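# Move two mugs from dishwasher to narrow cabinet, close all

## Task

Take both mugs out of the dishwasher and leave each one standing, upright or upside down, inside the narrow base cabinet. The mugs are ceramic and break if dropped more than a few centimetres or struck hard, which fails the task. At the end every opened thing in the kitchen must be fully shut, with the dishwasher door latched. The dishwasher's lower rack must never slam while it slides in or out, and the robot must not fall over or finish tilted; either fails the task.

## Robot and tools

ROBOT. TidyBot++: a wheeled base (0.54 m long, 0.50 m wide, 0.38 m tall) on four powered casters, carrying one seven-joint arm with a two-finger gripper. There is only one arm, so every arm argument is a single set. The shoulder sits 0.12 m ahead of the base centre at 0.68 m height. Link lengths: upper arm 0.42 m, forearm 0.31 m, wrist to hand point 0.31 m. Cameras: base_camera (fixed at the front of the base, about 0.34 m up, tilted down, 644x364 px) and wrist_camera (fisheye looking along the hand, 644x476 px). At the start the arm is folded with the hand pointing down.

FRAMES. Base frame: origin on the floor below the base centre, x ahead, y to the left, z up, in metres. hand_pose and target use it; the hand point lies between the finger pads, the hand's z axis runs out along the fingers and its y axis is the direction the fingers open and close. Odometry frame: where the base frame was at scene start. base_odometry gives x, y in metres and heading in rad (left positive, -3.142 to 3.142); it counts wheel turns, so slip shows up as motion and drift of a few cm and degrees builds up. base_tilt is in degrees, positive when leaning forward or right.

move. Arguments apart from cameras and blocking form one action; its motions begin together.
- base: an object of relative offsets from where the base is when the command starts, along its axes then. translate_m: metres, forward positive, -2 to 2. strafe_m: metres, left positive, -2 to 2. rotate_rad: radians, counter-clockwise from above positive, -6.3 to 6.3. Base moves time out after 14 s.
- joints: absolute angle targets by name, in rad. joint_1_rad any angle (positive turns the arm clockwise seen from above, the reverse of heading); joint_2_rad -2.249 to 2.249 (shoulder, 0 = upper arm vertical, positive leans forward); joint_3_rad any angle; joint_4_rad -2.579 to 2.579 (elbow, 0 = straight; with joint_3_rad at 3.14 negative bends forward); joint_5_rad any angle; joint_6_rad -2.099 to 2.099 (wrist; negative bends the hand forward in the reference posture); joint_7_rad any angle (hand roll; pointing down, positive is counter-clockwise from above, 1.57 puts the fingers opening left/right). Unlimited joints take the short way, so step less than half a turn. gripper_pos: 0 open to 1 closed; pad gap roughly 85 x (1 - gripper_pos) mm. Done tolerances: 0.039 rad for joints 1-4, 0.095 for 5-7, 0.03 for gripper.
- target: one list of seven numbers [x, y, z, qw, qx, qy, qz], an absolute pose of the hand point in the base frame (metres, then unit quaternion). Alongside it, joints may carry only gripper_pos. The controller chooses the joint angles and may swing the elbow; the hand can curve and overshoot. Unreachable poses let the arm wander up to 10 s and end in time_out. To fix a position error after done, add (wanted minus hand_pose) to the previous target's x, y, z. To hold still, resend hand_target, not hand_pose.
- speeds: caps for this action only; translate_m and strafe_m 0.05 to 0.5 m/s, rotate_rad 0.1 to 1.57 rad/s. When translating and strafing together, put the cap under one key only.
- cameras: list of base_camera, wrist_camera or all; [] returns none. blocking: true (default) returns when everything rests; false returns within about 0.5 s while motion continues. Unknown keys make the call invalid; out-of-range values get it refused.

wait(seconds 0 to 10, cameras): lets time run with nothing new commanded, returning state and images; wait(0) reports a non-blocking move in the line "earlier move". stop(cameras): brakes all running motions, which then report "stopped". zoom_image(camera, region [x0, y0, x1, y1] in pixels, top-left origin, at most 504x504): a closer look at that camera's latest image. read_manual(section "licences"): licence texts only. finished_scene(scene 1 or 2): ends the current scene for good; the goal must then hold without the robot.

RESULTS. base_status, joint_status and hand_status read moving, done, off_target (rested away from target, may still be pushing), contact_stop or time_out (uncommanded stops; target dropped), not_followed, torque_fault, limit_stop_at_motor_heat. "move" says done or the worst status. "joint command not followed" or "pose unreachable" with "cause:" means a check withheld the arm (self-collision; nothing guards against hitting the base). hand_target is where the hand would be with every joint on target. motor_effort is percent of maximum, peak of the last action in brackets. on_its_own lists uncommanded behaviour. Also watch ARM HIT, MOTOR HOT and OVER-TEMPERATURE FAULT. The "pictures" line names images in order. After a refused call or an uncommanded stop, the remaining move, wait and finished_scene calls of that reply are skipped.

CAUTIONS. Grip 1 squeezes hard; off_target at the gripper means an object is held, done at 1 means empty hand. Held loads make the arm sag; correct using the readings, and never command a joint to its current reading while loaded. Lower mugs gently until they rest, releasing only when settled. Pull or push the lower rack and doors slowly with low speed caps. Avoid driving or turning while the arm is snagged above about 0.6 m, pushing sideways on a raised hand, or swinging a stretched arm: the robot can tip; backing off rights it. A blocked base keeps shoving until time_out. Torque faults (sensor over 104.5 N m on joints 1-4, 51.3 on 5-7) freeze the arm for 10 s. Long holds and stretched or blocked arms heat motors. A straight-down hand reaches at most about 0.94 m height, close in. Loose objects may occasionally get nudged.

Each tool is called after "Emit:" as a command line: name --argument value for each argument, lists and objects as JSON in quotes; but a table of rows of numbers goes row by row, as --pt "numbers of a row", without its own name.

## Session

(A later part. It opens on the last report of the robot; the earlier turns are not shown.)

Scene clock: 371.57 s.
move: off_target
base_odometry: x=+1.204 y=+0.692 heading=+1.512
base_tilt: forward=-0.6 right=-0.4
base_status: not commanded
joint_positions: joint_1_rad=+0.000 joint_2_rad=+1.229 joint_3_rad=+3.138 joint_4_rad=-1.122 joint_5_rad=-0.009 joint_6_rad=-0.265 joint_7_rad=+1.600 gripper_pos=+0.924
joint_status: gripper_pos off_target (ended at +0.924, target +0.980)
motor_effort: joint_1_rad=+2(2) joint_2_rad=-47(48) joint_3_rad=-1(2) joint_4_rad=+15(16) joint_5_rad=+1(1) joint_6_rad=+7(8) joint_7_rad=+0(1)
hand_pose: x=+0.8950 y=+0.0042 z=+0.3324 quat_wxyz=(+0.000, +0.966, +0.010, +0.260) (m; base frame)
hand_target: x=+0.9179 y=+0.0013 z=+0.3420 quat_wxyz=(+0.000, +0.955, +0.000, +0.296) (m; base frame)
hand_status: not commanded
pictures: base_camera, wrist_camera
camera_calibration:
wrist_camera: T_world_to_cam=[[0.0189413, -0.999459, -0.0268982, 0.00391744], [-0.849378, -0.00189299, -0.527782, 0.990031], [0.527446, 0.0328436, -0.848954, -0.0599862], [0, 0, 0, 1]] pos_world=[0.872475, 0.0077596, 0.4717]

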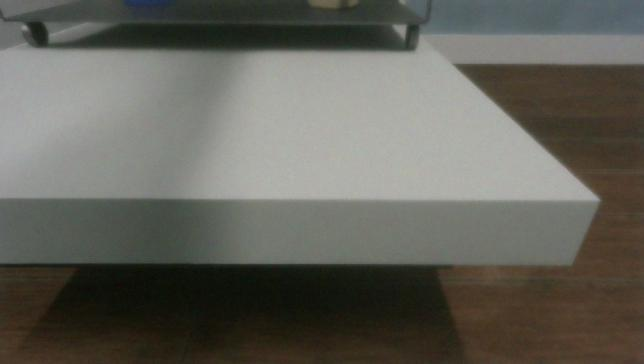

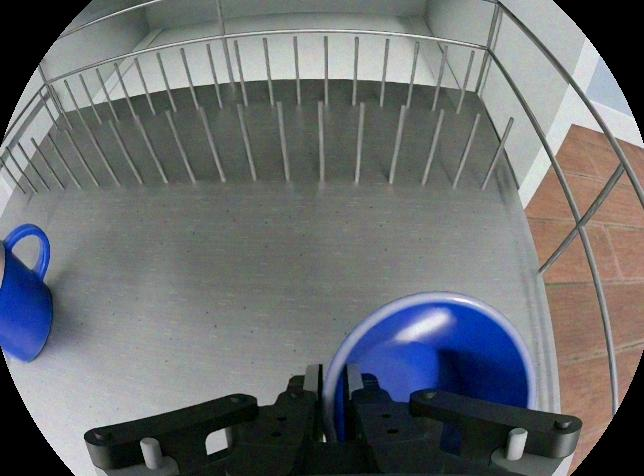

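Emit:
move --joints '{"joint_2_rad":1.2}' --cameras '[]'

Emit:
move --joints '{"gripper_pos":1.0}'

Emit:
move --joints '{"joint_2_rad":1.12,"joint_4_rad":-1.12,"joint_6_rad":-0.3}'

Scene clock: 378.33 s.
move: done
base_odometry: x=+1.204 y=+0.692 heading=+1.512
base_tilt: forward=-0.6 right=-0.4
base_status: not commanded
joint_positions: joint_1_rad=+0.000 joint_2_rad=+1.223 joint_3_rad=+3.138 joint_4_rad=-1.122 joint_5_rad=-0.009 joint_6_rad=-0.265 joint_7_rad=+1.600 gripper_pos=+0.938
joint_status: all done
motor_effort: joint_1_rad=+1(2) joint_2_rad=-53(54) joint_3_rad=-1(2) joint_4_rad=+16(17) joint_5_rad=+1(1) joint_6_rad=+7(7) joint_7_rad=-1(1)
hand_pose: x=+0.8971 y=+0.0042 z=+0.3370 quat_wxyz=(+0.000, +0.965, +0.010, +0.263) (m; base frame)
hand_target: x=+0.9308 y=+0.0013 z=+0.3742 quat_wxyz=(+0.000, +0.949, +0.000, +0.315) (m; base frame)
hand_status: not commanded
pictures: none
No camera images: "cameras" was empty.

Scene clock: 378.73 s.
move: off_target
base_odometry: x=+1.204 y=+0.692 heading=+1.512
base_tilt: forward=-0.6 right=-0.4
base_status: not commanded
joint_positions: joint_1_rad=+0.000 joint_2_rad=+1.223 joint_3_rad=+3.138 joint_4_rad=-1.122 joint_5_rad=-0.009 joint_6_rad=-0.265 joint_7_rad=+1.600 gripper_pos=+0.938
joint_status: gripper_pos off_target (ended at +0.938, target +1.000)
motor_effort: joint_1_rad=+1(1) joint_2_rad=-53(54) joint_3_rad=-1(3) joint_4_rad=+17(17) joint_5_rad=+1(1) joint_6_rad=+6(7) joint_7_rad=+0(1)
hand_pose: x=+0.8971 y=+0.0042 z=+0.3370 quat_wxyz=(+0.000, +0.965, +0.010, +0.263) (m; base frame)
hand_target: x=+0.9308 y=+0.0013 z=+0.3742 quat_wxyz=(+0.000, +0.949, +0.000, +0.315) (m; base frame)
hand_status: not commanded
pictures: base_camera, wrist_camera
camera_calibration:
wrist_camera: T_world_to_cam=[[0.0191007, -0.999459, -0.0267853, 0.00382104], [-0.846228, -0.00189293, -0.532817, 0.992966], [0.532478, 0.0328436, -0.845807, -0.0627522], [0, 0, 0, 1]] pos_world=[0.873617, 0.0077596, 0.476095]

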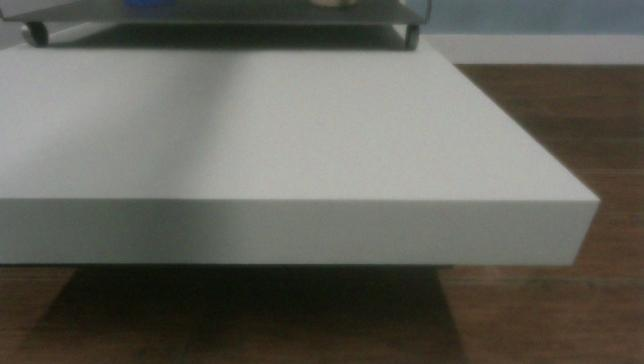

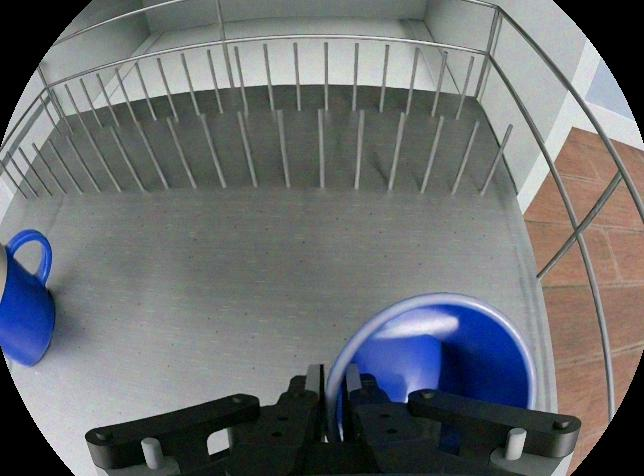

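Scene clock: 379.97 s.
move: done
base_odometry: x=+1.204 y=+0.692 heading=+1.512
base_tilt: forward=-0.6 right=-0.4
base_status: not commanded
joint_positions: joint_1_rad=+0.000 joint_2_rad=+1.136 joint_3_rad=+3.138 joint_4_rad=-1.122 joint_5_rad=-0.009 joint_6_rad=-0.276 joint_7_rad=+1.600 gripper_pos=+0.938
joint_status: all done
motor_effort: joint_1_rad=+1(1) joint_2_rad=-53(58) joint_3_rad=-1(2) joint_4_rad=+18(19) joint_5_rad=+1(1) joint_6_rad=+6(8) joint_7_rad=-1(1)
hand_pose: x=+0.9215 y=+0.0042 z=+0.4043 quat_wxyz=(+0.000, +0.954, +0.010, +0.299) (m; base frame)
hand_target: x=+0.9205 y=+0.0013 z=+0.4134 quat_wxyz=(+0.000, +0.955, +0.000, +0.296) (m; base frame)
hand_status: not commanded
pictures: base_camera, wrist_camera
camera_calibration:
wrist_camera: T_world_to_cam=[[0.0212357, -0.999455, -0.0252614, 0.00258223], [-0.802932, -0.00199444, -0.596067, 1.03521], [0.595692, 0.0329411, -0.802537, -0.0945382], [0, 0, 0, 1]] pos_world=[0.887464, 0.00775968, 0.541248]

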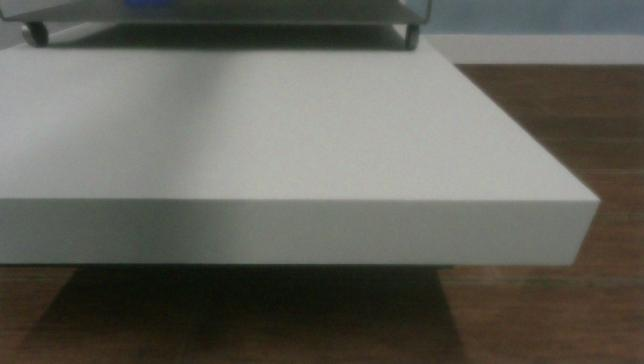

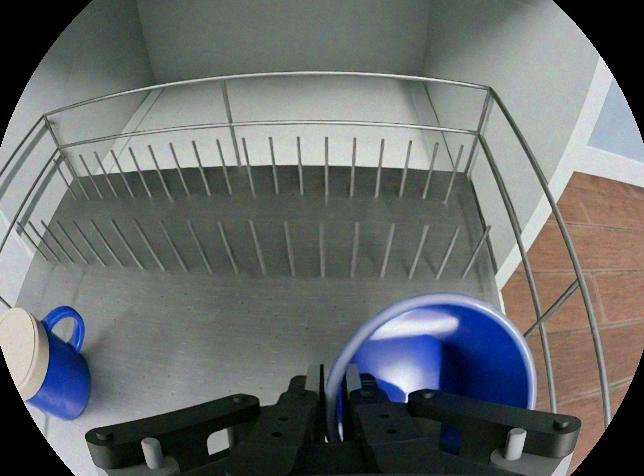

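Emit:
move --joints '{"joint_2_rad":0.97,"joint_4_rad":-1.2,"joint_6_rad":-0.25}'

Emit:
move --base '{"translate_m":-0.6}' --speeds '{"translate_m":0.15}'

Scene clock: 388.13 s.
move: done
base_odometry: x=+1.204 y=+0.692 heading=+1.512
base_tilt: forward=-0.6 right=-0.4
base_status: not commanded
joint_positions: joint_1_rad=+0.000 joint_2_rad=+0.986 joint_3_rad=+3.138 joint_4_rad=-1.188 joint_5_rad=-0.009 joint_6_rad=-0.276 joint_7_rad=+1.600 gripper_pos=+0.938
joint_status: all done
motor_effort: joint_1_rad=+1(2) joint_2_rad=-53(57) joint_3_rad=-1(2) joint_4_rad=+20(20) joint_5_rad=+1(1) joint_6_rad=+7(8) joint_7_rad=+0(1)
hand_pose: x=+0.9272 y=+0.0042 z=+0.4960 quat_wxyz=(+0.001, +0.941, +0.011, +0.339) (m; base frame)
hand_target: x=+0.9313 y=+0.0013 z=+0.5086 quat_wxyz=(+0.000, +0.936, +0.000, +0.353) (m; base frame)
hand_status: not commanded
pictures: base_camera, wrist_camera
camera_calibration:
wrist_camera: T_world_to_cam=[[0.0234832, -0.999452, -0.0233446, 0.00174499], [-0.750415, -0.00219339, -0.660964, 1.07795], [0.66055, 0.0330397, -0.750055, -0.110501], [0, 0, 0, 1]] pos_world=[0.881861, 0.00775933, 0.629645]

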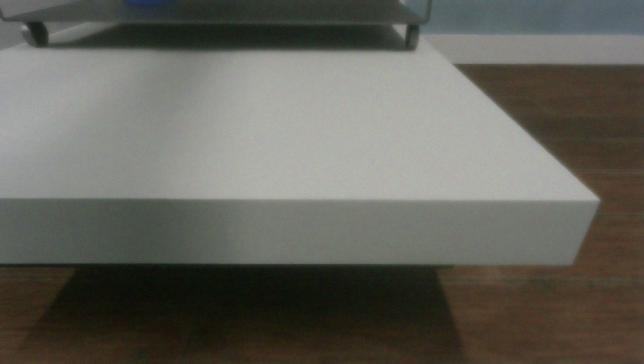

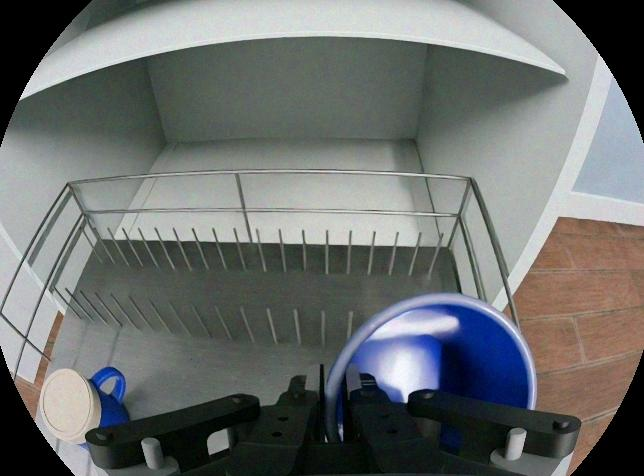

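Scene clock: 392.83 s.
move: done
base_odometry: x=+1.169 y=+0.093 heading=+1.512
base_tilt: forward=-0.6 right=-0.4
base_status: done
joint_positions: joint_1_rad=+0.000 joint_2_rad=+0.986 joint_3_rad=+3.138 joint_4_rad=-1.190 joint_5_rad=-0.009 joint_6_rad=-0.276 joint_7_rad=+1.600 gripper_pos=+0.938
joint_status: not commanded
motor_effort: joint_1_rad=+1(3) joint_2_rad=-52(53) joint_3_rad=-2(3) joint_4_rad=+20(21) joint_5_rad=+1(1) joint_6_rad=+7(9) joint_7_rad=-1(1)
hand_pose: x=+0.9262 y=+0.0041 z=+0.4949 quat_wxyz=(+0.001, +0.941, +0.010, +0.338) (m; base frame)
hand_target: x=+0.9313 y=+0.0013 z=+0.5086 quat_wxyz=(+0.000, +0.936, +0.000, +0.353) (m; base frame)
hand_status: not commanded
pictures: base_camera, wrist_camera
camera_calibration:
wrist_camera: T_world_to_cam=[[0.0232885, -0.999455, -0.0233913, 0.00183697], [-0.752007, -0.00209586, -0.659152, 1.07709], [0.658744, 0.0329411, -0.751646, -0.108248], [0, 0, 0, 1]] pos_world=[0.881244, 0.00765922, 0.628644]

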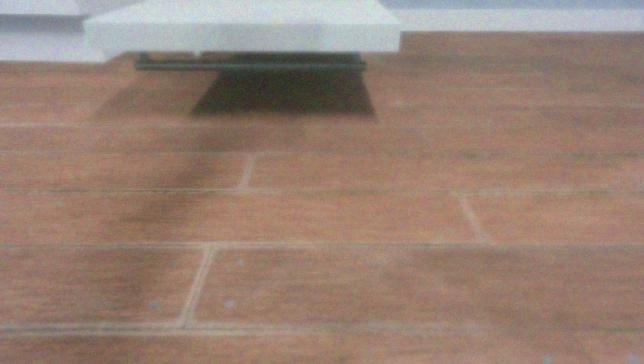

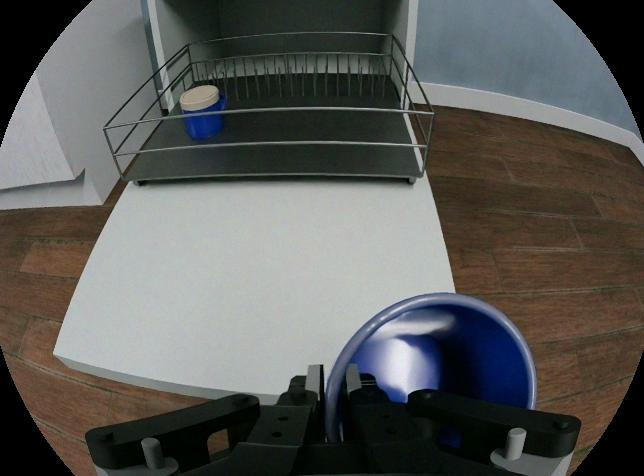

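Emit:
move --joints '{"joint_1_rad":0,"joint_2_rad":0.44,"joint_3_rad":3.1416,"joint_4_rad":-1.665,"joint_5_rad":0,"joint_6_rad":-0.32}' --cameras '[]'

Emit:
move --base '{"rotate_rad":-1.572}' --speeds '{"rotate_rad":0.6}'

Scene clock: 407.10 s.
move: done
base_odometry: x=+1.169 y=+0.093 heading=+1.512
base_tilt: forward=-0.6 right=-0.4
base_status: not commanded
joint_positions: joint_1_rad=+0.000 joint_2_rad=+0.460 joint_3_rad=+3.138 joint_4_rad=-1.650 joint_5_rad=-0.009 joint_6_rad=-0.276 joint_7_rad=+1.600 gripper_pos=+0.938
joint_status: all done
motor_effort: joint_1_rad=+1(2) joint_2_rad=-38(55) joint_3_rad=-1(3) joint_4_rad=+20(22) joint_5_rad=+1(2) joint_6_rad=+8(9) joint_7_rad=-1(1)
hand_pose: x=+0.7889 y=+0.0042 z=+0.6706 quat_wxyz=(+0.001, +0.929, +0.011, +0.369) (m; base frame)
hand_target: x=+0.7732 y=+0.0013 z=+0.6677 quat_wxyz=(+0.000, +0.937, +0.000, +0.351) (m; base frame)
hand_status: not commanded
pictures: none
No camera images: "cameras" was empty.

Scene clock: 410.40 s.
move: done
base_odometry: x=+1.169 y=+0.093 heading=-0.057
base_tilt: forward=-0.6 right=-0.4
base_status: done
joint_positions: joint_1_rad=-0.077 joint_2_rad=+0.458 joint_3_rad=+3.075 joint_4_rad=-1.655 joint_5_rad=-0.015 joint_6_rad=-0.278 joint_7_rad=+1.600 gripper_pos=+0.942
joint_status: not commanded
motor_effort: joint_1_rad=+15(17) joint_2_rad=-38(39) joint_3_rad=+11(19) joint_4_rad=+20(23) joint_5_rad=+4(9) joint_6_rad=+8(10) joint_7_rad=-1(1)
hand_pose: x=+0.7794 y=+0.0937 z=+0.6703 quat_wxyz=(-0.038, +0.928, +0.066, +0.365) (m; base frame)
hand_target: x=+0.7732 y=+0.0013 z=+0.6677 quat_wxyz=(+0.000, +0.937, +0.000, +0.351) (m; base frame)
hand_status: not commanded
pictures: base_camera, wrist_camera
camera_calibration:
wrist_camera: T_world_to_cam=[[0.155686, -0.986374, -0.0531836, 0.0145122], [-0.706223, -0.0735008, -0.704164, 1.08374], [0.69066, 0.147188, -0.708043, 0.0525058], [0, 0, 0, 1]] pos_world=[0.726836, 0.0862417, 0.801076]

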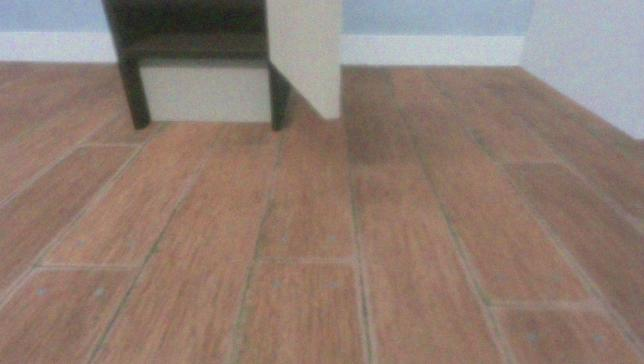

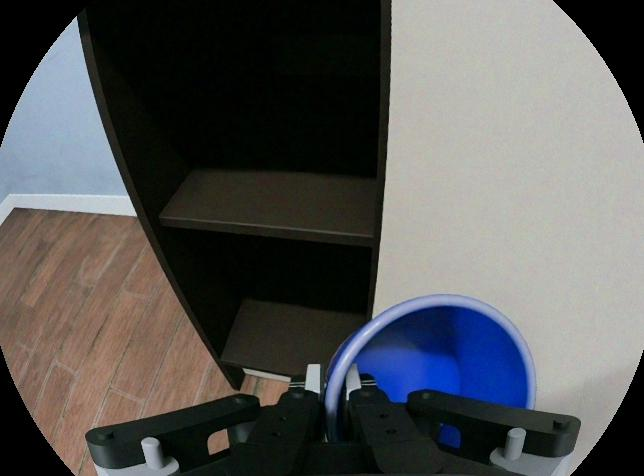

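Emit:
move --base '{"strafe_m":0.2}' --speeds '{"strafe_m":0.1}'

Scene clock: 417.37 s.
move: done
base_odometry: x=+1.180 y=+0.293 heading=-0.057
base_tilt: forward=-0.6 right=-0.4
base_status: done
joint_positions: joint_1_rad=-0.008 joint_2_rad=+0.458 joint_3_rad=+3.137 joint_4_rad=-1.656 joint_5_rad=-0.015 joint_6_rad=-0.278 joint_7_rad=+1.600 gripper_pos=+0.942
joint_status: not commanded
motor_effort: joint_1_rad=+1(13) joint_2_rad=-38(40) joint_3_rad=-2(10) joint_4_rad=+20(22) joint_5_rad=+1(4) joint_6_rad=+8(10) joint_7_rad=-1(1)
hand_pose: x=+0.7861 y=+0.0108 z=+0.6687 quat_wxyz=(-0.002, +0.931, +0.013, +0.366) (m; base frame)
hand_target: x=+0.7732 y=+0.0013 z=+0.6677 quat_wxyz=(+0.000, +0.937, +0.000, +0.351) (m; base frame)
hand_status: not commanded
pictures: base_camera, wrist_camera
camera_calibration:
wrist_camera: T_world_to_cam=[[0.0321526, -0.999148, -0.0258823, 0.0105006], [-0.711193, -0.00467594, -0.702981, 1.08349], [0.702261, 0.04101, -0.710737, 0.0528126], [0, 0, 0, 1]] pos_world=[0.733148, 0.0133922, 0.799484]

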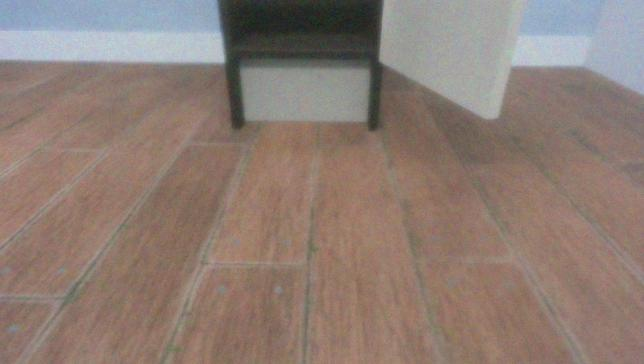

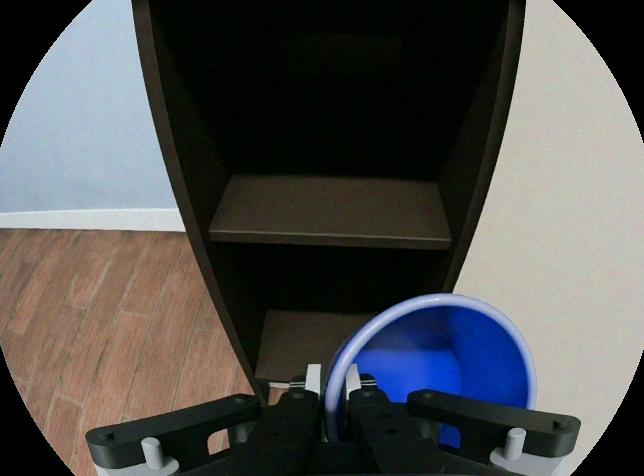

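Emit:
move --base '{"strafe_m":-0.02,"translate_m":0.1}' --speeds '{"translate_m":0.1}' --joints '{"joint_2_rad":0.475,"joint_4_rad":-1.665,"joint_6_rad":-0.41}'

Scene clock: 429.87 s.
move: done
base_odometry: x=+1.279 y=+0.267 heading=-0.057
base_tilt: forward=-0.6 right=-0.4
base_status: done
joint_positions: joint_1_rad=-0.008 joint_2_rad=+0.488 joint_3_rad=+3.137 joint_4_rad=-1.660 joint_5_rad=-0.015 joint_6_rad=-0.357 joint_7_rad=+1.600 gripper_pos=+0.942
joint_status: all done
motor_effort: joint_1_rad=+1(2) joint_2_rad=-38(40) joint_3_rad=-1(2) joint_4_rad=+20(22) joint_5_rad=+0(1) joint_6_rad=+7(8) joint_7_rad=-1(1)
hand_pose: x=+0.7645 y=+0.0109 z=+0.6313 quat_wxyz=(-0.003, +0.950, +0.014, +0.313) (m; base frame)
hand_target: x=+0.7498 y=+0.0013 z=+0.6282 quat_wxyz=(+0.000, +0.957, +0.000, +0.291) (m; base frame)
hand_status: not commanded
pictures: base_camera, wrist_camera
camera_calibration:
wrist_camera: T_world_to_cam=[[0.0302262, -0.999129, -0.0287689, 0.0136826], [-0.786059, -0.00598213, -0.618122, 1.0456], [0.617412, 0.0412975, -0.785555, 0.153465], [0, 0, 0, 1]] pos_world=[0.726736, 0.0135878, 0.767255]

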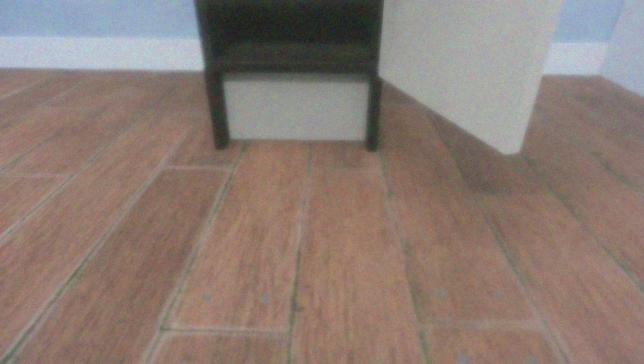

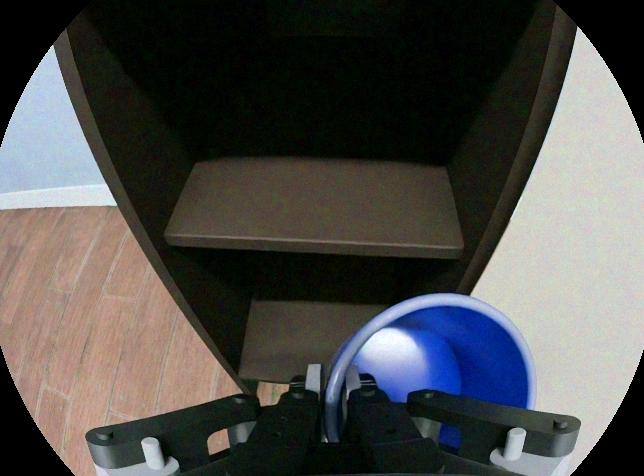

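Emit:
move --base '{"translate_m":0.12}' --speeds '{"translate_m":0.1}'

Emit:
move --base '{"translate_m":0.1}' --speeds '{"translate_m":0.08}'

Scene clock: 443.17 s.
move: done
base_odometry: x=+1.399 y=+0.260 heading=-0.057
base_tilt: forward=-0.6 right=-0.4
base_status: done
joint_positions: joint_1_rad=-0.008 joint_2_rad=+0.489 joint_3_rad=+3.137 joint_4_rad=-1.660 joint_5_rad=-0.015 joint_6_rad=-0.357 joint_7_rad=+1.600 gripper_pos=+0.942
joint_status: not commanded
motor_effort: joint_1_rad=+1(3) joint_2_rad=-38(41) joint_3_rad=-2(3) joint_4_rad=+19(21) joint_5_rad=+1(1) joint_6_rad=+7(8) joint_7_rad=-1(1)
hand_pose: x=+0.7644 y=+0.0109 z=+0.6306 quat_wxyz=(-0.003, +0.950, +0.014, +0.312) (m; base frame)
hand_target: x=+0.7498 y=+0.0013 z=+0.6282 quat_wxyz=(+0.000, +0.957, +0.000, +0.291) (m; base frame)
hand_status: not commanded
pictures: base_camera, wrist_camera
camera_calibration:
wrist_camera: T_world_to_cam=[[0.0301912, -0.999129, -0.0288091, 0.013719], [-0.786812, -0.00598008, -0.617164, 1.04497], [0.616454, 0.0413002, -0.786307, 0.154193], [0, 0, 0, 1]] pos_world=[0.726727, 0.0135878, 0.766555]

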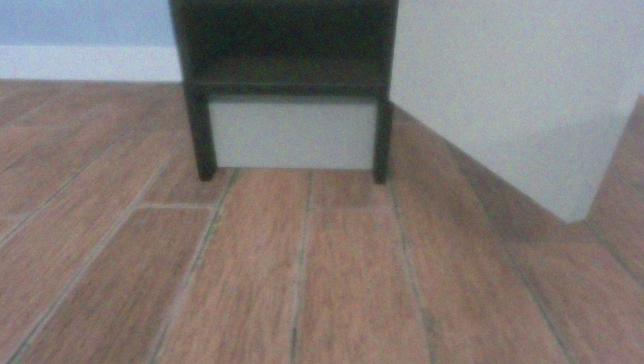

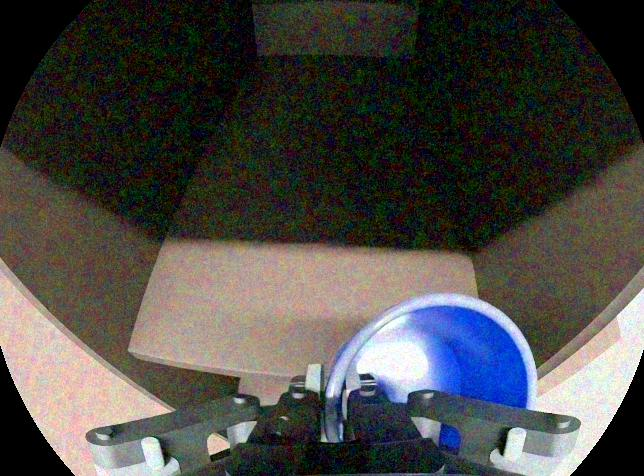

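Scene clock: 444.97 s.
move: done
base_odometry: x=+1.499 y=+0.254 heading=-0.057
base_tilt: forward=-0.6 right=-0.4
base_status: done
joint_positions: joint_1_rad=-0.008 joint_2_rad=+0.490 joint_3_rad=+3.137 joint_4_rad=-1.660 joint_5_rad=-0.015 joint_6_rad=-0.358 joint_7_rad=+1.600 gripper_pos=+0.942
joint_status: not commanded
motor_effort: joint_1_rad=+1(2) joint_2_rad=-37(41) joint_3_rad=-1(2) joint_4_rad=+19(21) joint_5_rad=+1(1) joint_6_rad=+6(8) joint_7_rad=-1(1)
hand_pose: x=+0.7643 y=+0.0109 z=+0.6302 quat_wxyz=(-0.003, +0.950, +0.014, +0.312) (m; base frame)
hand_target: x=+0.7498 y=+0.0013 z=+0.6282 quat_wxyz=(+0.000, +0.957, +0.000, +0.291) (m; base frame)
hand_status: not commanded
pictures: base_camera, wrist_camera
camera_calibration:
wrist_camera: T_world_to_cam=[[0.0301687, -0.999129, -0.0288287, 0.0137419], [-0.787246, -0.00597931, -0.61661, 1.04467], [0.615901, 0.0412976, -0.786741, 0.154694], [0, 0, 0, 1]] pos_world=[0.726722, 0.0135878, 0.766255]

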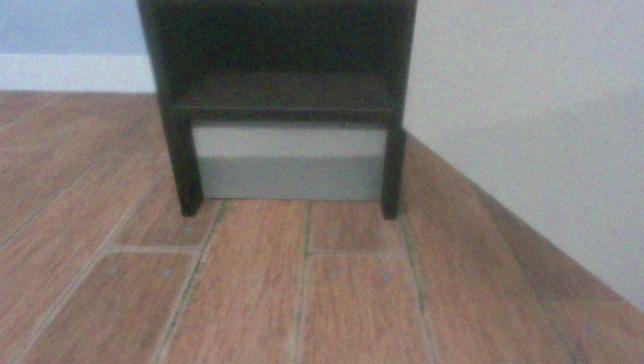

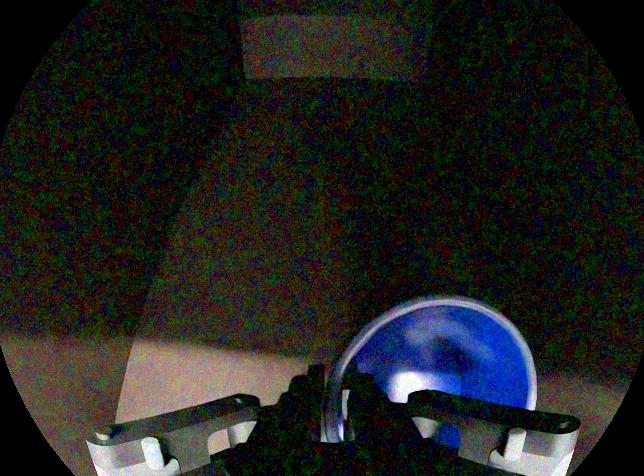

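Emit:
move --joints '{"joint_2_rad":0.495}' --cameras '[]'

Emit:
move --joints '{"joint_2_rad":0.505}' --cameras '[]'

Emit:
move --joints '{"joint_2_rad":0.515}' --cameras '[]'

Emit:
move --joints '{"joint_2_rad":0.525}'

Scene clock: 453.87 s.
move: done
base_odometry: x=+1.499 y=+0.254 heading=-0.057
base_tilt: forward=-0.6 right=-0.4
base_status: not commanded
joint_positions: joint_1_rad=-0.008 joint_2_rad=+0.502 joint_3_rad=+3.137 joint_4_rad=-1.660 joint_5_rad=-0.015 joint_6_rad=-0.358 joint_7_rad=+1.600 gripper_pos=+0.942
joint_status: all done
motor_effort: joint_1_rad=+1(1) joint_2_rad=-37(40) joint_3_rad=-1(2) joint_4_rad=+19(20) joint_5_rad=+1(1) joint_6_rad=+7(8) joint_7_rad=-1(1)
hand_pose: x=+0.7636 y=+0.0109 z=+0.6223 quat_wxyz=(-0.003, +0.952, +0.014, +0.306) (m; base frame)
hand_target: x=+0.7486 y=+0.0013 z=+0.6156 quat_wxyz=(+0.000, +0.959, +0.000, +0.282) (m; base frame)
hand_status: not commanded
pictures: none
No camera images: "cameras" was empty.

Scene clock: 454.43 s.
move: done
base_odometry: x=+1.499 y=+0.254 heading=-0.057
base_tilt: forward=-0.6 right=-0.3
base_status: not commanded
joint_positions: joint_1_rad=-0.008 joint_2_rad=+0.509 joint_3_rad=+3.137 joint_4_rad=-1.660 joint_5_rad=-0.015 joint_6_rad=-0.358 joint_7_rad=+1.600 gripper_pos=+0.942
joint_status: all done
motor_effort: joint_1_rad=+1(1) joint_2_rad=-38(39) joint_3_rad=-1(2) joint_4_rad=+20(20) joint_5_rad=+1(1) joint_6_rad=+6(8) joint_7_rad=-1(1)
hand_pose: x=+0.7631 y=+0.0109 z=+0.6176 quat_wxyz=(-0.003, +0.953, +0.014, +0.302) (m; base frame)
hand_target: x=+0.7479 y=+0.0013 z=+0.6093 quat_wxyz=(+0.000, +0.961, +0.000, +0.277) (m; base frame)
hand_status: not commanded
pictures: none
No camera images: "cameras" was empty.

Scene clock: 455.03 s.
move: done
base_odometry: x=+1.499 y=+0.254 heading=-0.057
base_tilt: forward=-0.6 right=-0.4
base_status: not commanded
joint_positions: joint_1_rad=-0.008 joint_2_rad=+0.519 joint_3_rad=+3.137 joint_4_rad=-1.660 joint_5_rad=-0.015 joint_6_rad=-0.358 joint_7_rad=+1.600 gripper_pos=+0.942
joint_status: all done
motor_effort: joint_1_rad=+1(1) joint_2_rad=-39(40) joint_3_rad=-1(2) joint_4_rad=+20(20) joint_5_rad=+1(1) joint_6_rad=+7(7) joint_7_rad=+0(1)
hand_pose: x=+0.7625 y=+0.0109 z=+0.6114 quat_wxyz=(-0.003, +0.955, +0.014, +0.298) (m; base frame)
hand_target: x=+0.7472 y=+0.0013 z=+0.6030 quat_wxyz=(+0.000, +0.962, +0.000, +0.272) (m; base frame)
hand_status: not commanded
pictures: none
No camera images: "cameras" was empty.

Scene clock: 455.63 s.
move: done
base_odometry: x=+1.499 y=+0.254 heading=-0.057
base_tilt: forward=-0.6 right=-0.4
base_status: not commanded
joint_positions: joint_1_rad=-0.008 joint_2_rad=+0.529 joint_3_rad=+3.137 joint_4_rad=-1.660 joint_5_rad=-0.015 joint_6_rad=-0.358 joint_7_rad=+1.600 gripper_pos=+0.942
joint_status: all done
motor_effort: joint_1_rad=+1(1) joint_2_rad=-39(39) joint_3_rad=+0(2) joint_4_rad=+19(20) joint_5_rad=+1(1) joint_6_rad=+7(7) joint_7_rad=+0(1)
hand_pose: x=+0.7618 y=+0.0109 z=+0.6051 quat_wxyz=(-0.003, +0.956, +0.014, +0.293) (m; base frame)
hand_target: x=+0.7464 y=+0.0013 z=+0.5967 quat_wxyz=(+0.000, +0.964, +0.000, +0.267) (m; base frame)
hand_status: not commanded
pictures: base_camera, wrist_camera
camera_calibration:
wrist_camera: T_world_to_cam=[[0.0289288, -0.999141, -0.0296808, 0.0145062], [-0.810668, -0.00607955, -0.585474, 1.0262], [0.584791, 0.0409983, -0.810147, 0.17432], [0, 0, 0, 1]] pos_world=[0.729544, 0.0135857, 0.742467]

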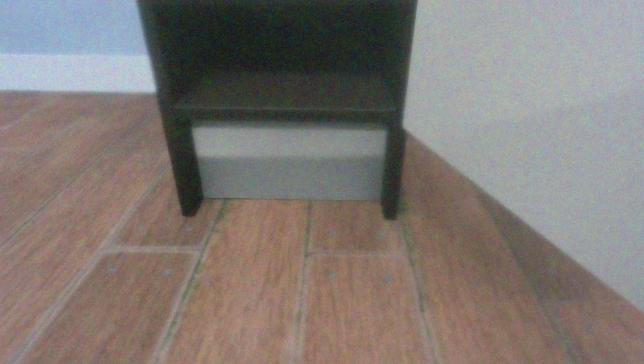

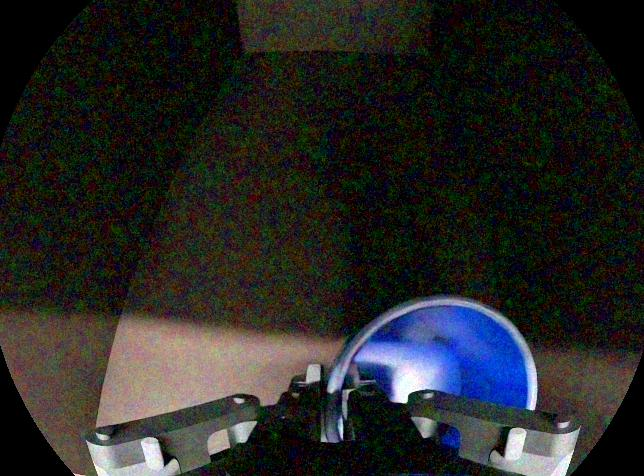

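Emit:
move --joints '{"joint_2_rad":0.535}' --cameras '[]'

Emit:
move --joints '{"joint_2_rad":0.545}' --cameras '[]'

Emit:
move --joints '{"joint_2_rad":0.555}'

Scene clock: 461.13 s.
move: done
base_odometry: x=+1.499 y=+0.254 heading=-0.057
base_tilt: forward=-0.6 right=-0.4
base_status: not commanded
joint_positions: joint_1_rad=-0.008 joint_2_rad=+0.538 joint_3_rad=+3.137 joint_4_rad=-1.660 joint_5_rad=-0.015 joint_6_rad=-0.358 joint_7_rad=+1.600 gripper_pos=+0.942
joint_status: all done
motor_effort: joint_1_rad=+2(2) joint_2_rad=-37(40) joint_3_rad=-1(2) joint_4_rad=+17(19) joint_5_rad=+1(1) joint_6_rad=+5(7) joint_7_rad=-1(1)
hand_pose: x=+0.7610 y=+0.0109 z=+0.5993 quat_wxyz=(-0.003, +0.957, +0.014, +0.289) (m; base frame)
hand_target: x=+0.7455 y=+0.0013 z=+0.5904 quat_wxyz=(+0.000, +0.965, +0.000, +0.263) (m; base frame)
hand_status: not commanded
pictures: none
No camera images: "cameras" was empty.

Scene clock: 461.63 s.
move: done
base_odometry: x=+1.499 y=+0.254 heading=-0.057
base_tilt: forward=-0.6 right=-0.4
base_status: not commanded
joint_positions: joint_1_rad=-0.008 joint_2_rad=+0.538 joint_3_rad=+3.137 joint_4_rad=-1.660 joint_5_rad=-0.015 joint_6_rad=-0.358 joint_7_rad=+1.600 gripper_pos=+0.942
joint_status: all done
motor_effort: joint_1_rad=+2(2) joint_2_rad=-35(37) joint_3_rad=-1(2) joint_4_rad=+16(17) joint_5_rad=+1(1) joint_6_rad=+4(6) joint_7_rad=-1(1)
hand_pose: x=+0.7609 y=+0.0109 z=+0.5989 quat_wxyz=(-0.003, +0.957, +0.014, +0.288) (m; base frame)
hand_target: x=+0.7445 y=+0.0013 z=+0.5842 quat_wxyz=(+0.000, +0.966, +0.000, +0.258) (m; base frame)
hand_status: not commanded
pictures: none
No camera images: "cameras" was empty.

Scene clock: 462.10 s.
move: done
base_odometry: x=+1.499 y=+0.254 heading=-0.057
base_tilt: forward=-0.6 right=-0.4
base_status: not commanded
joint_positions: joint_1_rad=-0.008 joint_2_rad=+0.539 joint_3_rad=+3.137 joint_4_rad=-1.660 joint_5_rad=-0.015 joint_6_rad=-0.358 joint_7_rad=+1.600 gripper_pos=+0.942
joint_status: all done
motor_effort: joint_1_rad=+2(2) joint_2_rad=-33(36) joint_3_rad=-1(2) joint_4_rad=+15(16) joint_5_rad=+1(1) joint_6_rad=+4(5) joint_7_rad=-1(1)
hand_pose: x=+0.7609 y=+0.0109 z=+0.5987 quat_wxyz=(-0.003, +0.957, +0.014, +0.288) (m; base frame)
hand_target: x=+0.7435 y=+0.0013 z=+0.5779 quat_wxyz=(+0.000, +0.967, +0.000, +0.253) (m; base frame)
hand_status: not commanded
pictures: base_camera, wrist_camera
camera_calibration:
wrist_camera: T_world_to_cam=[[0.0287102, -0.99914, -0.0299087, 0.01464], [-0.816449, -0.00617687, -0.577385, 1.02138], [0.576704, 0.0409958, -0.815924, 0.179312], [0, 0, 0, 1]] pos_world=[0.730073, 0.0135853, 0.736471]

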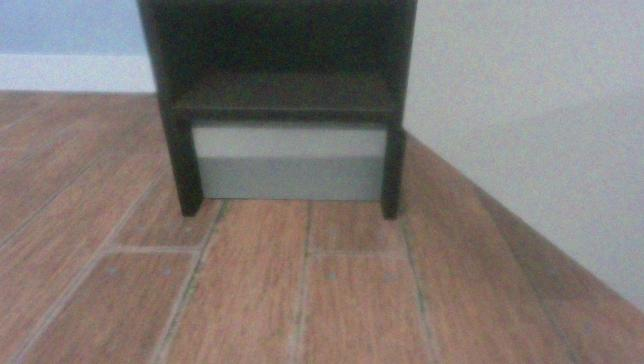

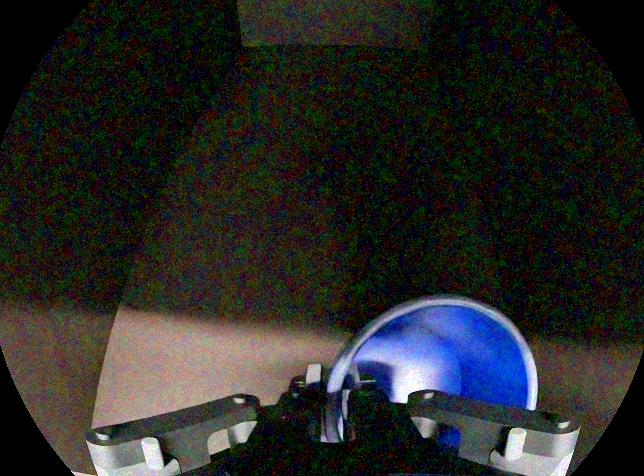

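Contact. Release.

Emit:
move --joints '{"joint_2_rad":0.545,"gripper_pos":0.88}' --cameras '[]'

Emit:
move --joints '{"gripper_pos":0.6}'

Emit:
move --joints '{"joint_2_rad":0.335,"joint_4_rad":-1.7,"joint_6_rad":-0.5}'

Emit:
move --base '{"translate_m":-0.3}' --speeds '{"translate_m":0.2}'

Emit:
zoom_image --camera "wrist_camera" --region '[150, 100, 560, 400]'

Scene clock: 469.13 s.
move: done
base_odometry: x=+1.499 y=+0.254 heading=-0.057
base_tilt: forward=-0.6 right=-0.4
base_status: not commanded
joint_positions: joint_1_rad=-0.008 joint_2_rad=+0.539 joint_3_rad=+3.137 joint_4_rad=-1.660 joint_5_rad=-0.015 joint_6_rad=-0.358 joint_7_rad=+1.600 gripper_pos=+0.880
joint_status: all done
motor_effort: joint_1_rad=+2(2) joint_2_rad=-34(37) joint_3_rad=-1(2) joint_4_rad=+15(17) joint_5_rad=+0(1) joint_6_rad=+4(6) joint_7_rad=-1(1)
hand_pose: x=+0.7609 y=+0.0109 z=+0.5984 quat_wxyz=(-0.003, +0.958, +0.014, +0.288) (m; base frame)
hand_target: x=+0.7445 y=+0.0013 z=+0.5842 quat_wxyz=(+0.000, +0.966, +0.000, +0.258) (m; base frame)
hand_status: not commanded
pictures: none
No camera images: "cameras" was empty.

Scene clock: 469.80 s.
move: done
base_odometry: x=+1.499 y=+0.254 heading=-0.057
base_tilt: forward=-0.6 right=-0.4
base_status: not commanded
joint_positions: joint_1_rad=-0.008 joint_2_rad=+0.539 joint_3_rad=+3.137 joint_4_rad=-1.660 joint_5_rad=-0.015 joint_6_rad=-0.358 joint_7_rad=+1.600 gripper_pos=+0.600
joint_status: all done
motor_effort: joint_1_rad=+1(2) joint_2_rad=-35(36) joint_3_rad=-2(2) joint_4_rad=+16(17) joint_5_rad=+0(1) joint_6_rad=+5(6) joint_7_rad=-1(1)
hand_pose: x=+0.7609 y=+0.0109 z=+0.5984 quat_wxyz=(-0.003, +0.958, +0.014, +0.288) (m; base frame)
hand_target: x=+0.7445 y=+0.0013 z=+0.5842 quat_wxyz=(+0.000, +0.966, +0.000, +0.258) (m; base frame)
hand_status: not commanded
pictures: base_camera, wrist_camera
camera_calibration:
wrist_camera: T_world_to_cam=[[0.0286905, -0.99914, -0.0299262, 0.0146553], [-0.816818, -0.00617698, -0.576862, 1.02103], [0.576182, 0.0409947, -0.816293, 0.179641], [0, 0, 0, 1]] pos_world=[0.730068, 0.0135853, 0.736072]

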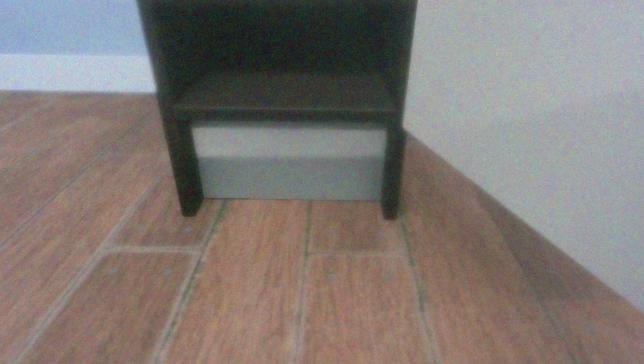

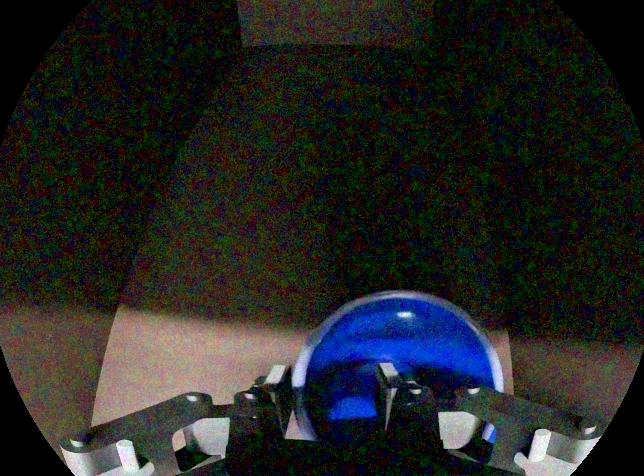

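Scene clock: 471.00 s.
move: done
base_odometry: x=+1.499 y=+0.254 heading=-0.057
base_tilt: forward=-0.6 right=-0.4
base_status: not commanded
joint_positions: joint_1_rad=-0.008 joint_2_rad=+0.354 joint_3_rad=+3.137 joint_4_rad=-1.687 joint_5_rad=-0.015 joint_6_rad=-0.434 joint_7_rad=+1.600 gripper_pos=+0.600
joint_status: all done
motor_effort: joint_1_rad=+1(2) joint_2_rad=-34(39) joint_3_rad=-1(2) joint_4_rad=+21(28) joint_5_rad=+1(1) joint_6_rad=+6(12) joint_7_rad=-1(1)
hand_pose: x=+0.7374 y=+0.0109 z=+0.6896 quat_wxyz=(-0.003, +0.945, +0.014, +0.327) (m; base frame)
hand_target: x=+0.7159 y=+0.0013 z=+0.6827 quat_wxyz=(+0.000, +0.954, +0.000, +0.299) (m; base frame)
hand_status: not commanded
pictures: base_camera, wrist_camera
camera_calibration:
wrist_camera: T_world_to_cam=[[0.0322798, -0.999083, -0.0281288, 0.0142139], [-0.766605, -0.00669088, -0.642085, 1.06247], [0.641308, 0.04229, -0.766118, 0.184906], [0, 0, 0, 1]] pos_world=[0.695452, 0.0134901, 0.824254]

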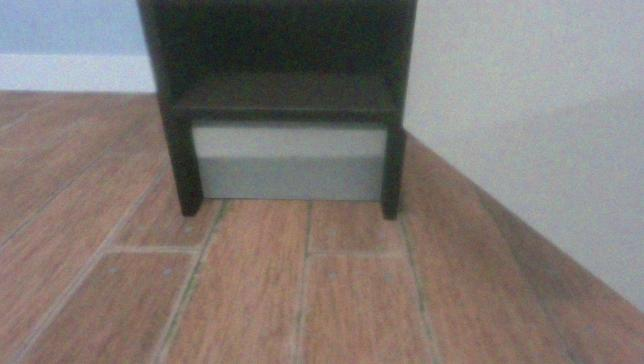

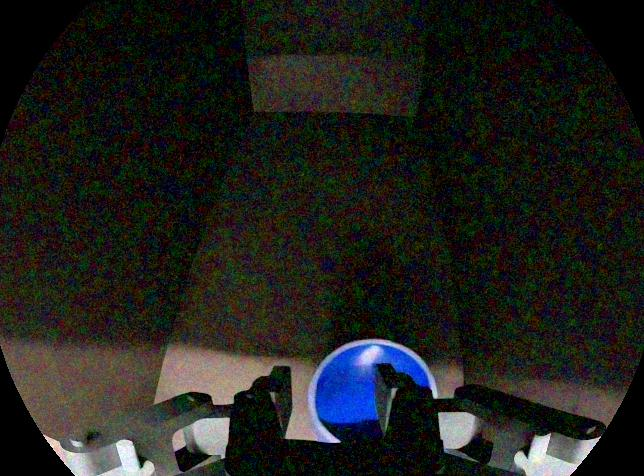

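Scene clock: 473.30 s.
move: done
base_odometry: x=+1.199 y=+0.272 heading=-0.057
base_tilt: forward=-0.6 right=-0.4
base_status: done
joint_positions: joint_1_rad=-0.008 joint_2_rad=+0.337 joint_3_rad=+3.137 joint_4_rad=-1.687 joint_5_rad=-0.015 joint_6_rad=-0.435 joint_7_rad=+1.600 gripper_pos=+0.600
joint_status: not commanded
motor_effort: joint_1_rad=+1(2) joint_2_rad=-31(35) joint_3_rad=-1(2) joint_4_rad=+18(20) joint_5_rad=+1(1) joint_6_rad=+6(7) joint_7_rad=-1(1)
hand_pose: x=+0.7371 y=+0.0109 z=+0.6995 quat_wxyz=(-0.003, +0.942, +0.014, +0.335) (m; base frame)
hand_target: x=+0.7159 y=+0.0013 z=+0.6827 quat_wxyz=(+0.000, +0.954, +0.000, +0.299) (m; base frame)
hand_status: not commanded
pictures: base_camera, wrist_camera
camera_calibration:
wrist_camera: T_world_to_cam=[[0.0327109, -0.999079, -0.0277587, 0.0139496], [-0.756358, -0.00658954, -0.654125, 1.06947], [0.65334, 0.0423925, -0.755877, 0.176752], [0, 0, 0, 1]] pos_world=[0.692965, 0.0134911, 0.833556]

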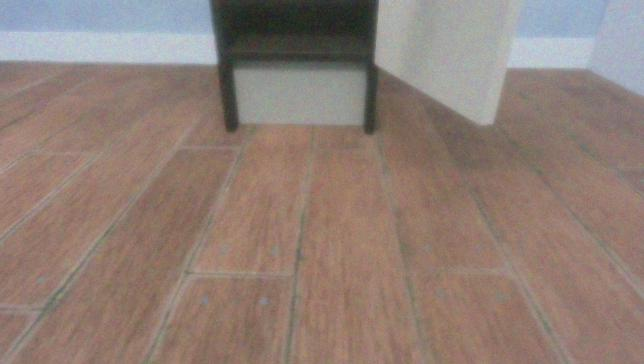

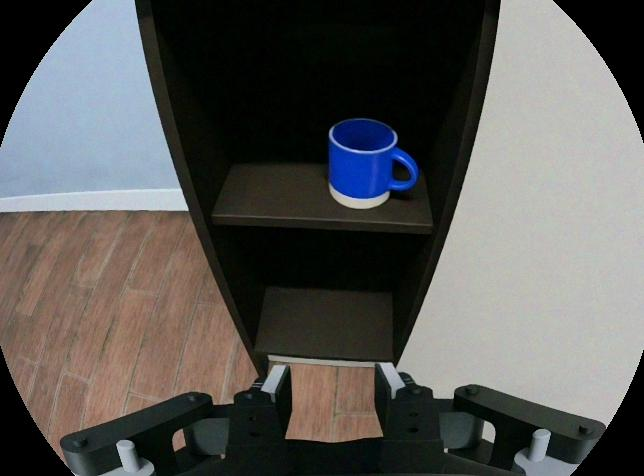

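Scaled by 1.229.

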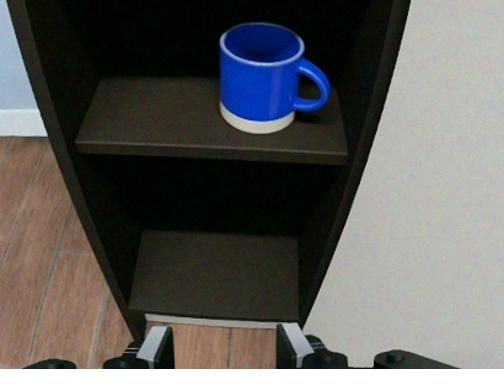

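Emit:
move --base '{"strafe_m":-0.03}' --joints '{"joint_1_rad":0,"joint_2_rad":0.777,"joint_3_rad":3.1416,"joint_4_rad":-2.07,"joint_5_rad":0,"joint_6_rad":0.98,"joint_7_rad":1.57,"gripper_pos":1}'

Scene clock: 512.40 s.
move: done
base_odometry: x=+1.198 y=+0.241 heading=-0.057
base_tilt: forward=-0.6 right=-0.3
base_status: done
joint_positions: joint_1_rad=+0.001 joint_2_rad=+0.770 joint_3_rad=+3.141 joint_4_rad=-2.045 joint_5_rad=-0.015 joint_6_rad=+0.903 joint_7_rad=+1.600 gripper_pos=+0.999
joint_status: all done
motor_effort: joint_1_rad=+1(5) joint_2_rad=-37(39) joint_3_rad=-1(4) joint_4_rad=+11(19) joint_5_rad=+0(1) joint_6_rad=+9(9) joint_7_rad=+0(2)
hand_pose: x=+0.8059 y=-0.0029 z=+0.5816 quat_wxyz=(+0.011, +0.817, +0.005, +0.576) (m; base frame)
hand_target: x=+0.8030 y=+0.0013 z=+0.5901 quat_wxyz=(+0.000, +0.804, +0.000, +0.595) (m; base frame)
hand_status: not commanded
pictures: base_camera, wrist_camera
camera_calibration:
wrist_camera: T_world_to_cam=[[0.0146648, -0.999891, -0.0018847, -0.00582309], [-0.306645, -0.00270328, -0.95182, 0.854976], [0.951711, 0.0145362, -0.306651, -0.458521], [0, 0, 0, 1]] pos_world=[0.698639, 0.00315391, 0.673167]

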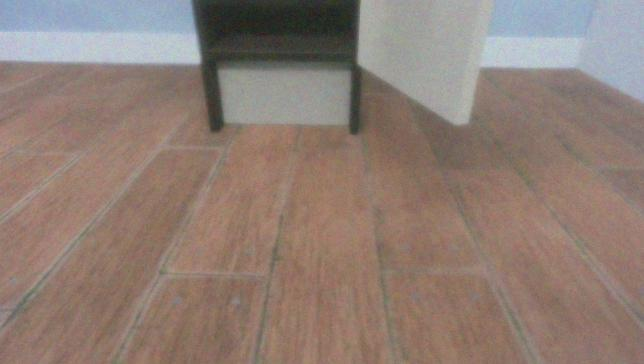

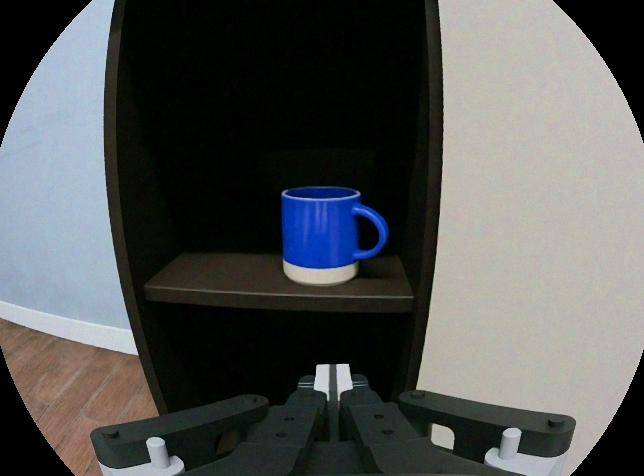

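Emit:
move --base '{"strafe_m":0.009,"translate_m":0.15}' --speeds '{"translate_m":0.15}' --joints '{"joint_2_rad":0.79}' --cameras '[]'

Emit:
move --base '{"translate_m":0.08}' --speeds '{"translate_m":0.05}'

Scene clock: 529.23 s.
move: done
base_odometry: x=+1.348 y=+0.242 heading=-0.058
base_tilt: forward=-0.6 right=-0.4
base_status: done
joint_positions: joint_1_rad=+0.001 joint_2_rad=+0.778 joint_3_rad=+3.141 joint_4_rad=-2.049 joint_5_rad=-0.015 joint_6_rad=+0.908 joint_7_rad=+1.600 gripper_pos=+0.999
joint_status: all done
motor_effort: joint_1_rad=+1(2) joint_2_rad=-36(38) joint_3_rad=-2(3) joint_4_rad=+10(12) joint_5_rad=+0(1) joint_6_rad=+8(9) joint_7_rad=-1(1)
hand_pose: x=+0.8043 y=-0.0029 z=+0.5767 quat_wxyz=(+0.011, +0.819, +0.005, +0.574) (m; base frame)
hand_target: x=+0.8018 y=+0.0013 z=+0.5812 quat_wxyz=(+0.000, +0.808, +0.000, +0.590) (m; base frame)
hand_status: not commanded
pictures: none
No camera images: "cameras" was empty.

Scene clock: 531.33 s.
move: done
base_odometry: x=+1.428 y=+0.237 heading=-0.057
base_tilt: forward=-0.6 right=-0.4
base_status: done
joint_positions: joint_1_rad=+0.001 joint_2_rad=+0.778 joint_3_rad=+3.141 joint_4_rad=-2.050 joint_5_rad=-0.015 joint_6_rad=+0.908 joint_7_rad=+1.600 gripper_pos=+0.999
joint_status: not commanded
motor_effort: joint_1_rad=+1(2) joint_2_rad=-36(38) joint_3_rad=-1(3) joint_4_rad=+10(11) joint_5_rad=+0(1) joint_6_rad=+8(9) joint_7_rad=-1(1)
hand_pose: x=+0.8038 y=-0.0029 z=+0.5758 quat_wxyz=(+0.011, +0.819, +0.005, +0.573) (m; base frame)
hand_target: x=+0.8018 y=+0.0013 z=+0.5812 quat_wxyz=(+0.000, +0.808, +0.000, +0.590) (m; base frame)
hand_status: not commanded
pictures: base_camera, wrist_camera
camera_calibration:
wrist_camera: T_world_to_cam=[[0.0145558, -0.999892, -0.00196004, -0.00568563], [-0.31344, -0.0027014, -0.949604, 0.853005], [0.949496, 0.0144366, -0.313446, -0.452605], [0, 0, 0, 1]] pos_world=[0.697196, 0.00315336, 0.668138]

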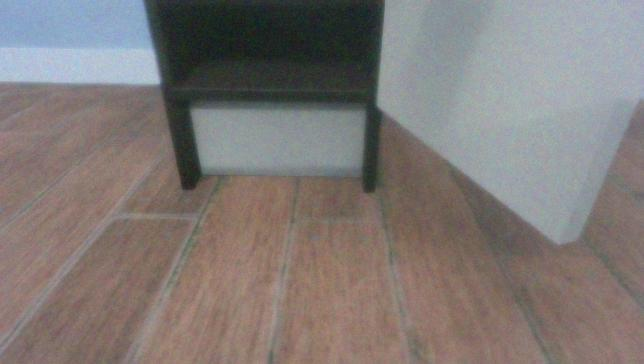

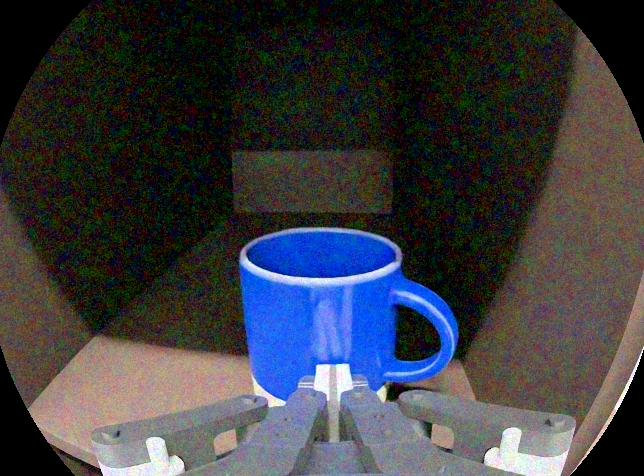

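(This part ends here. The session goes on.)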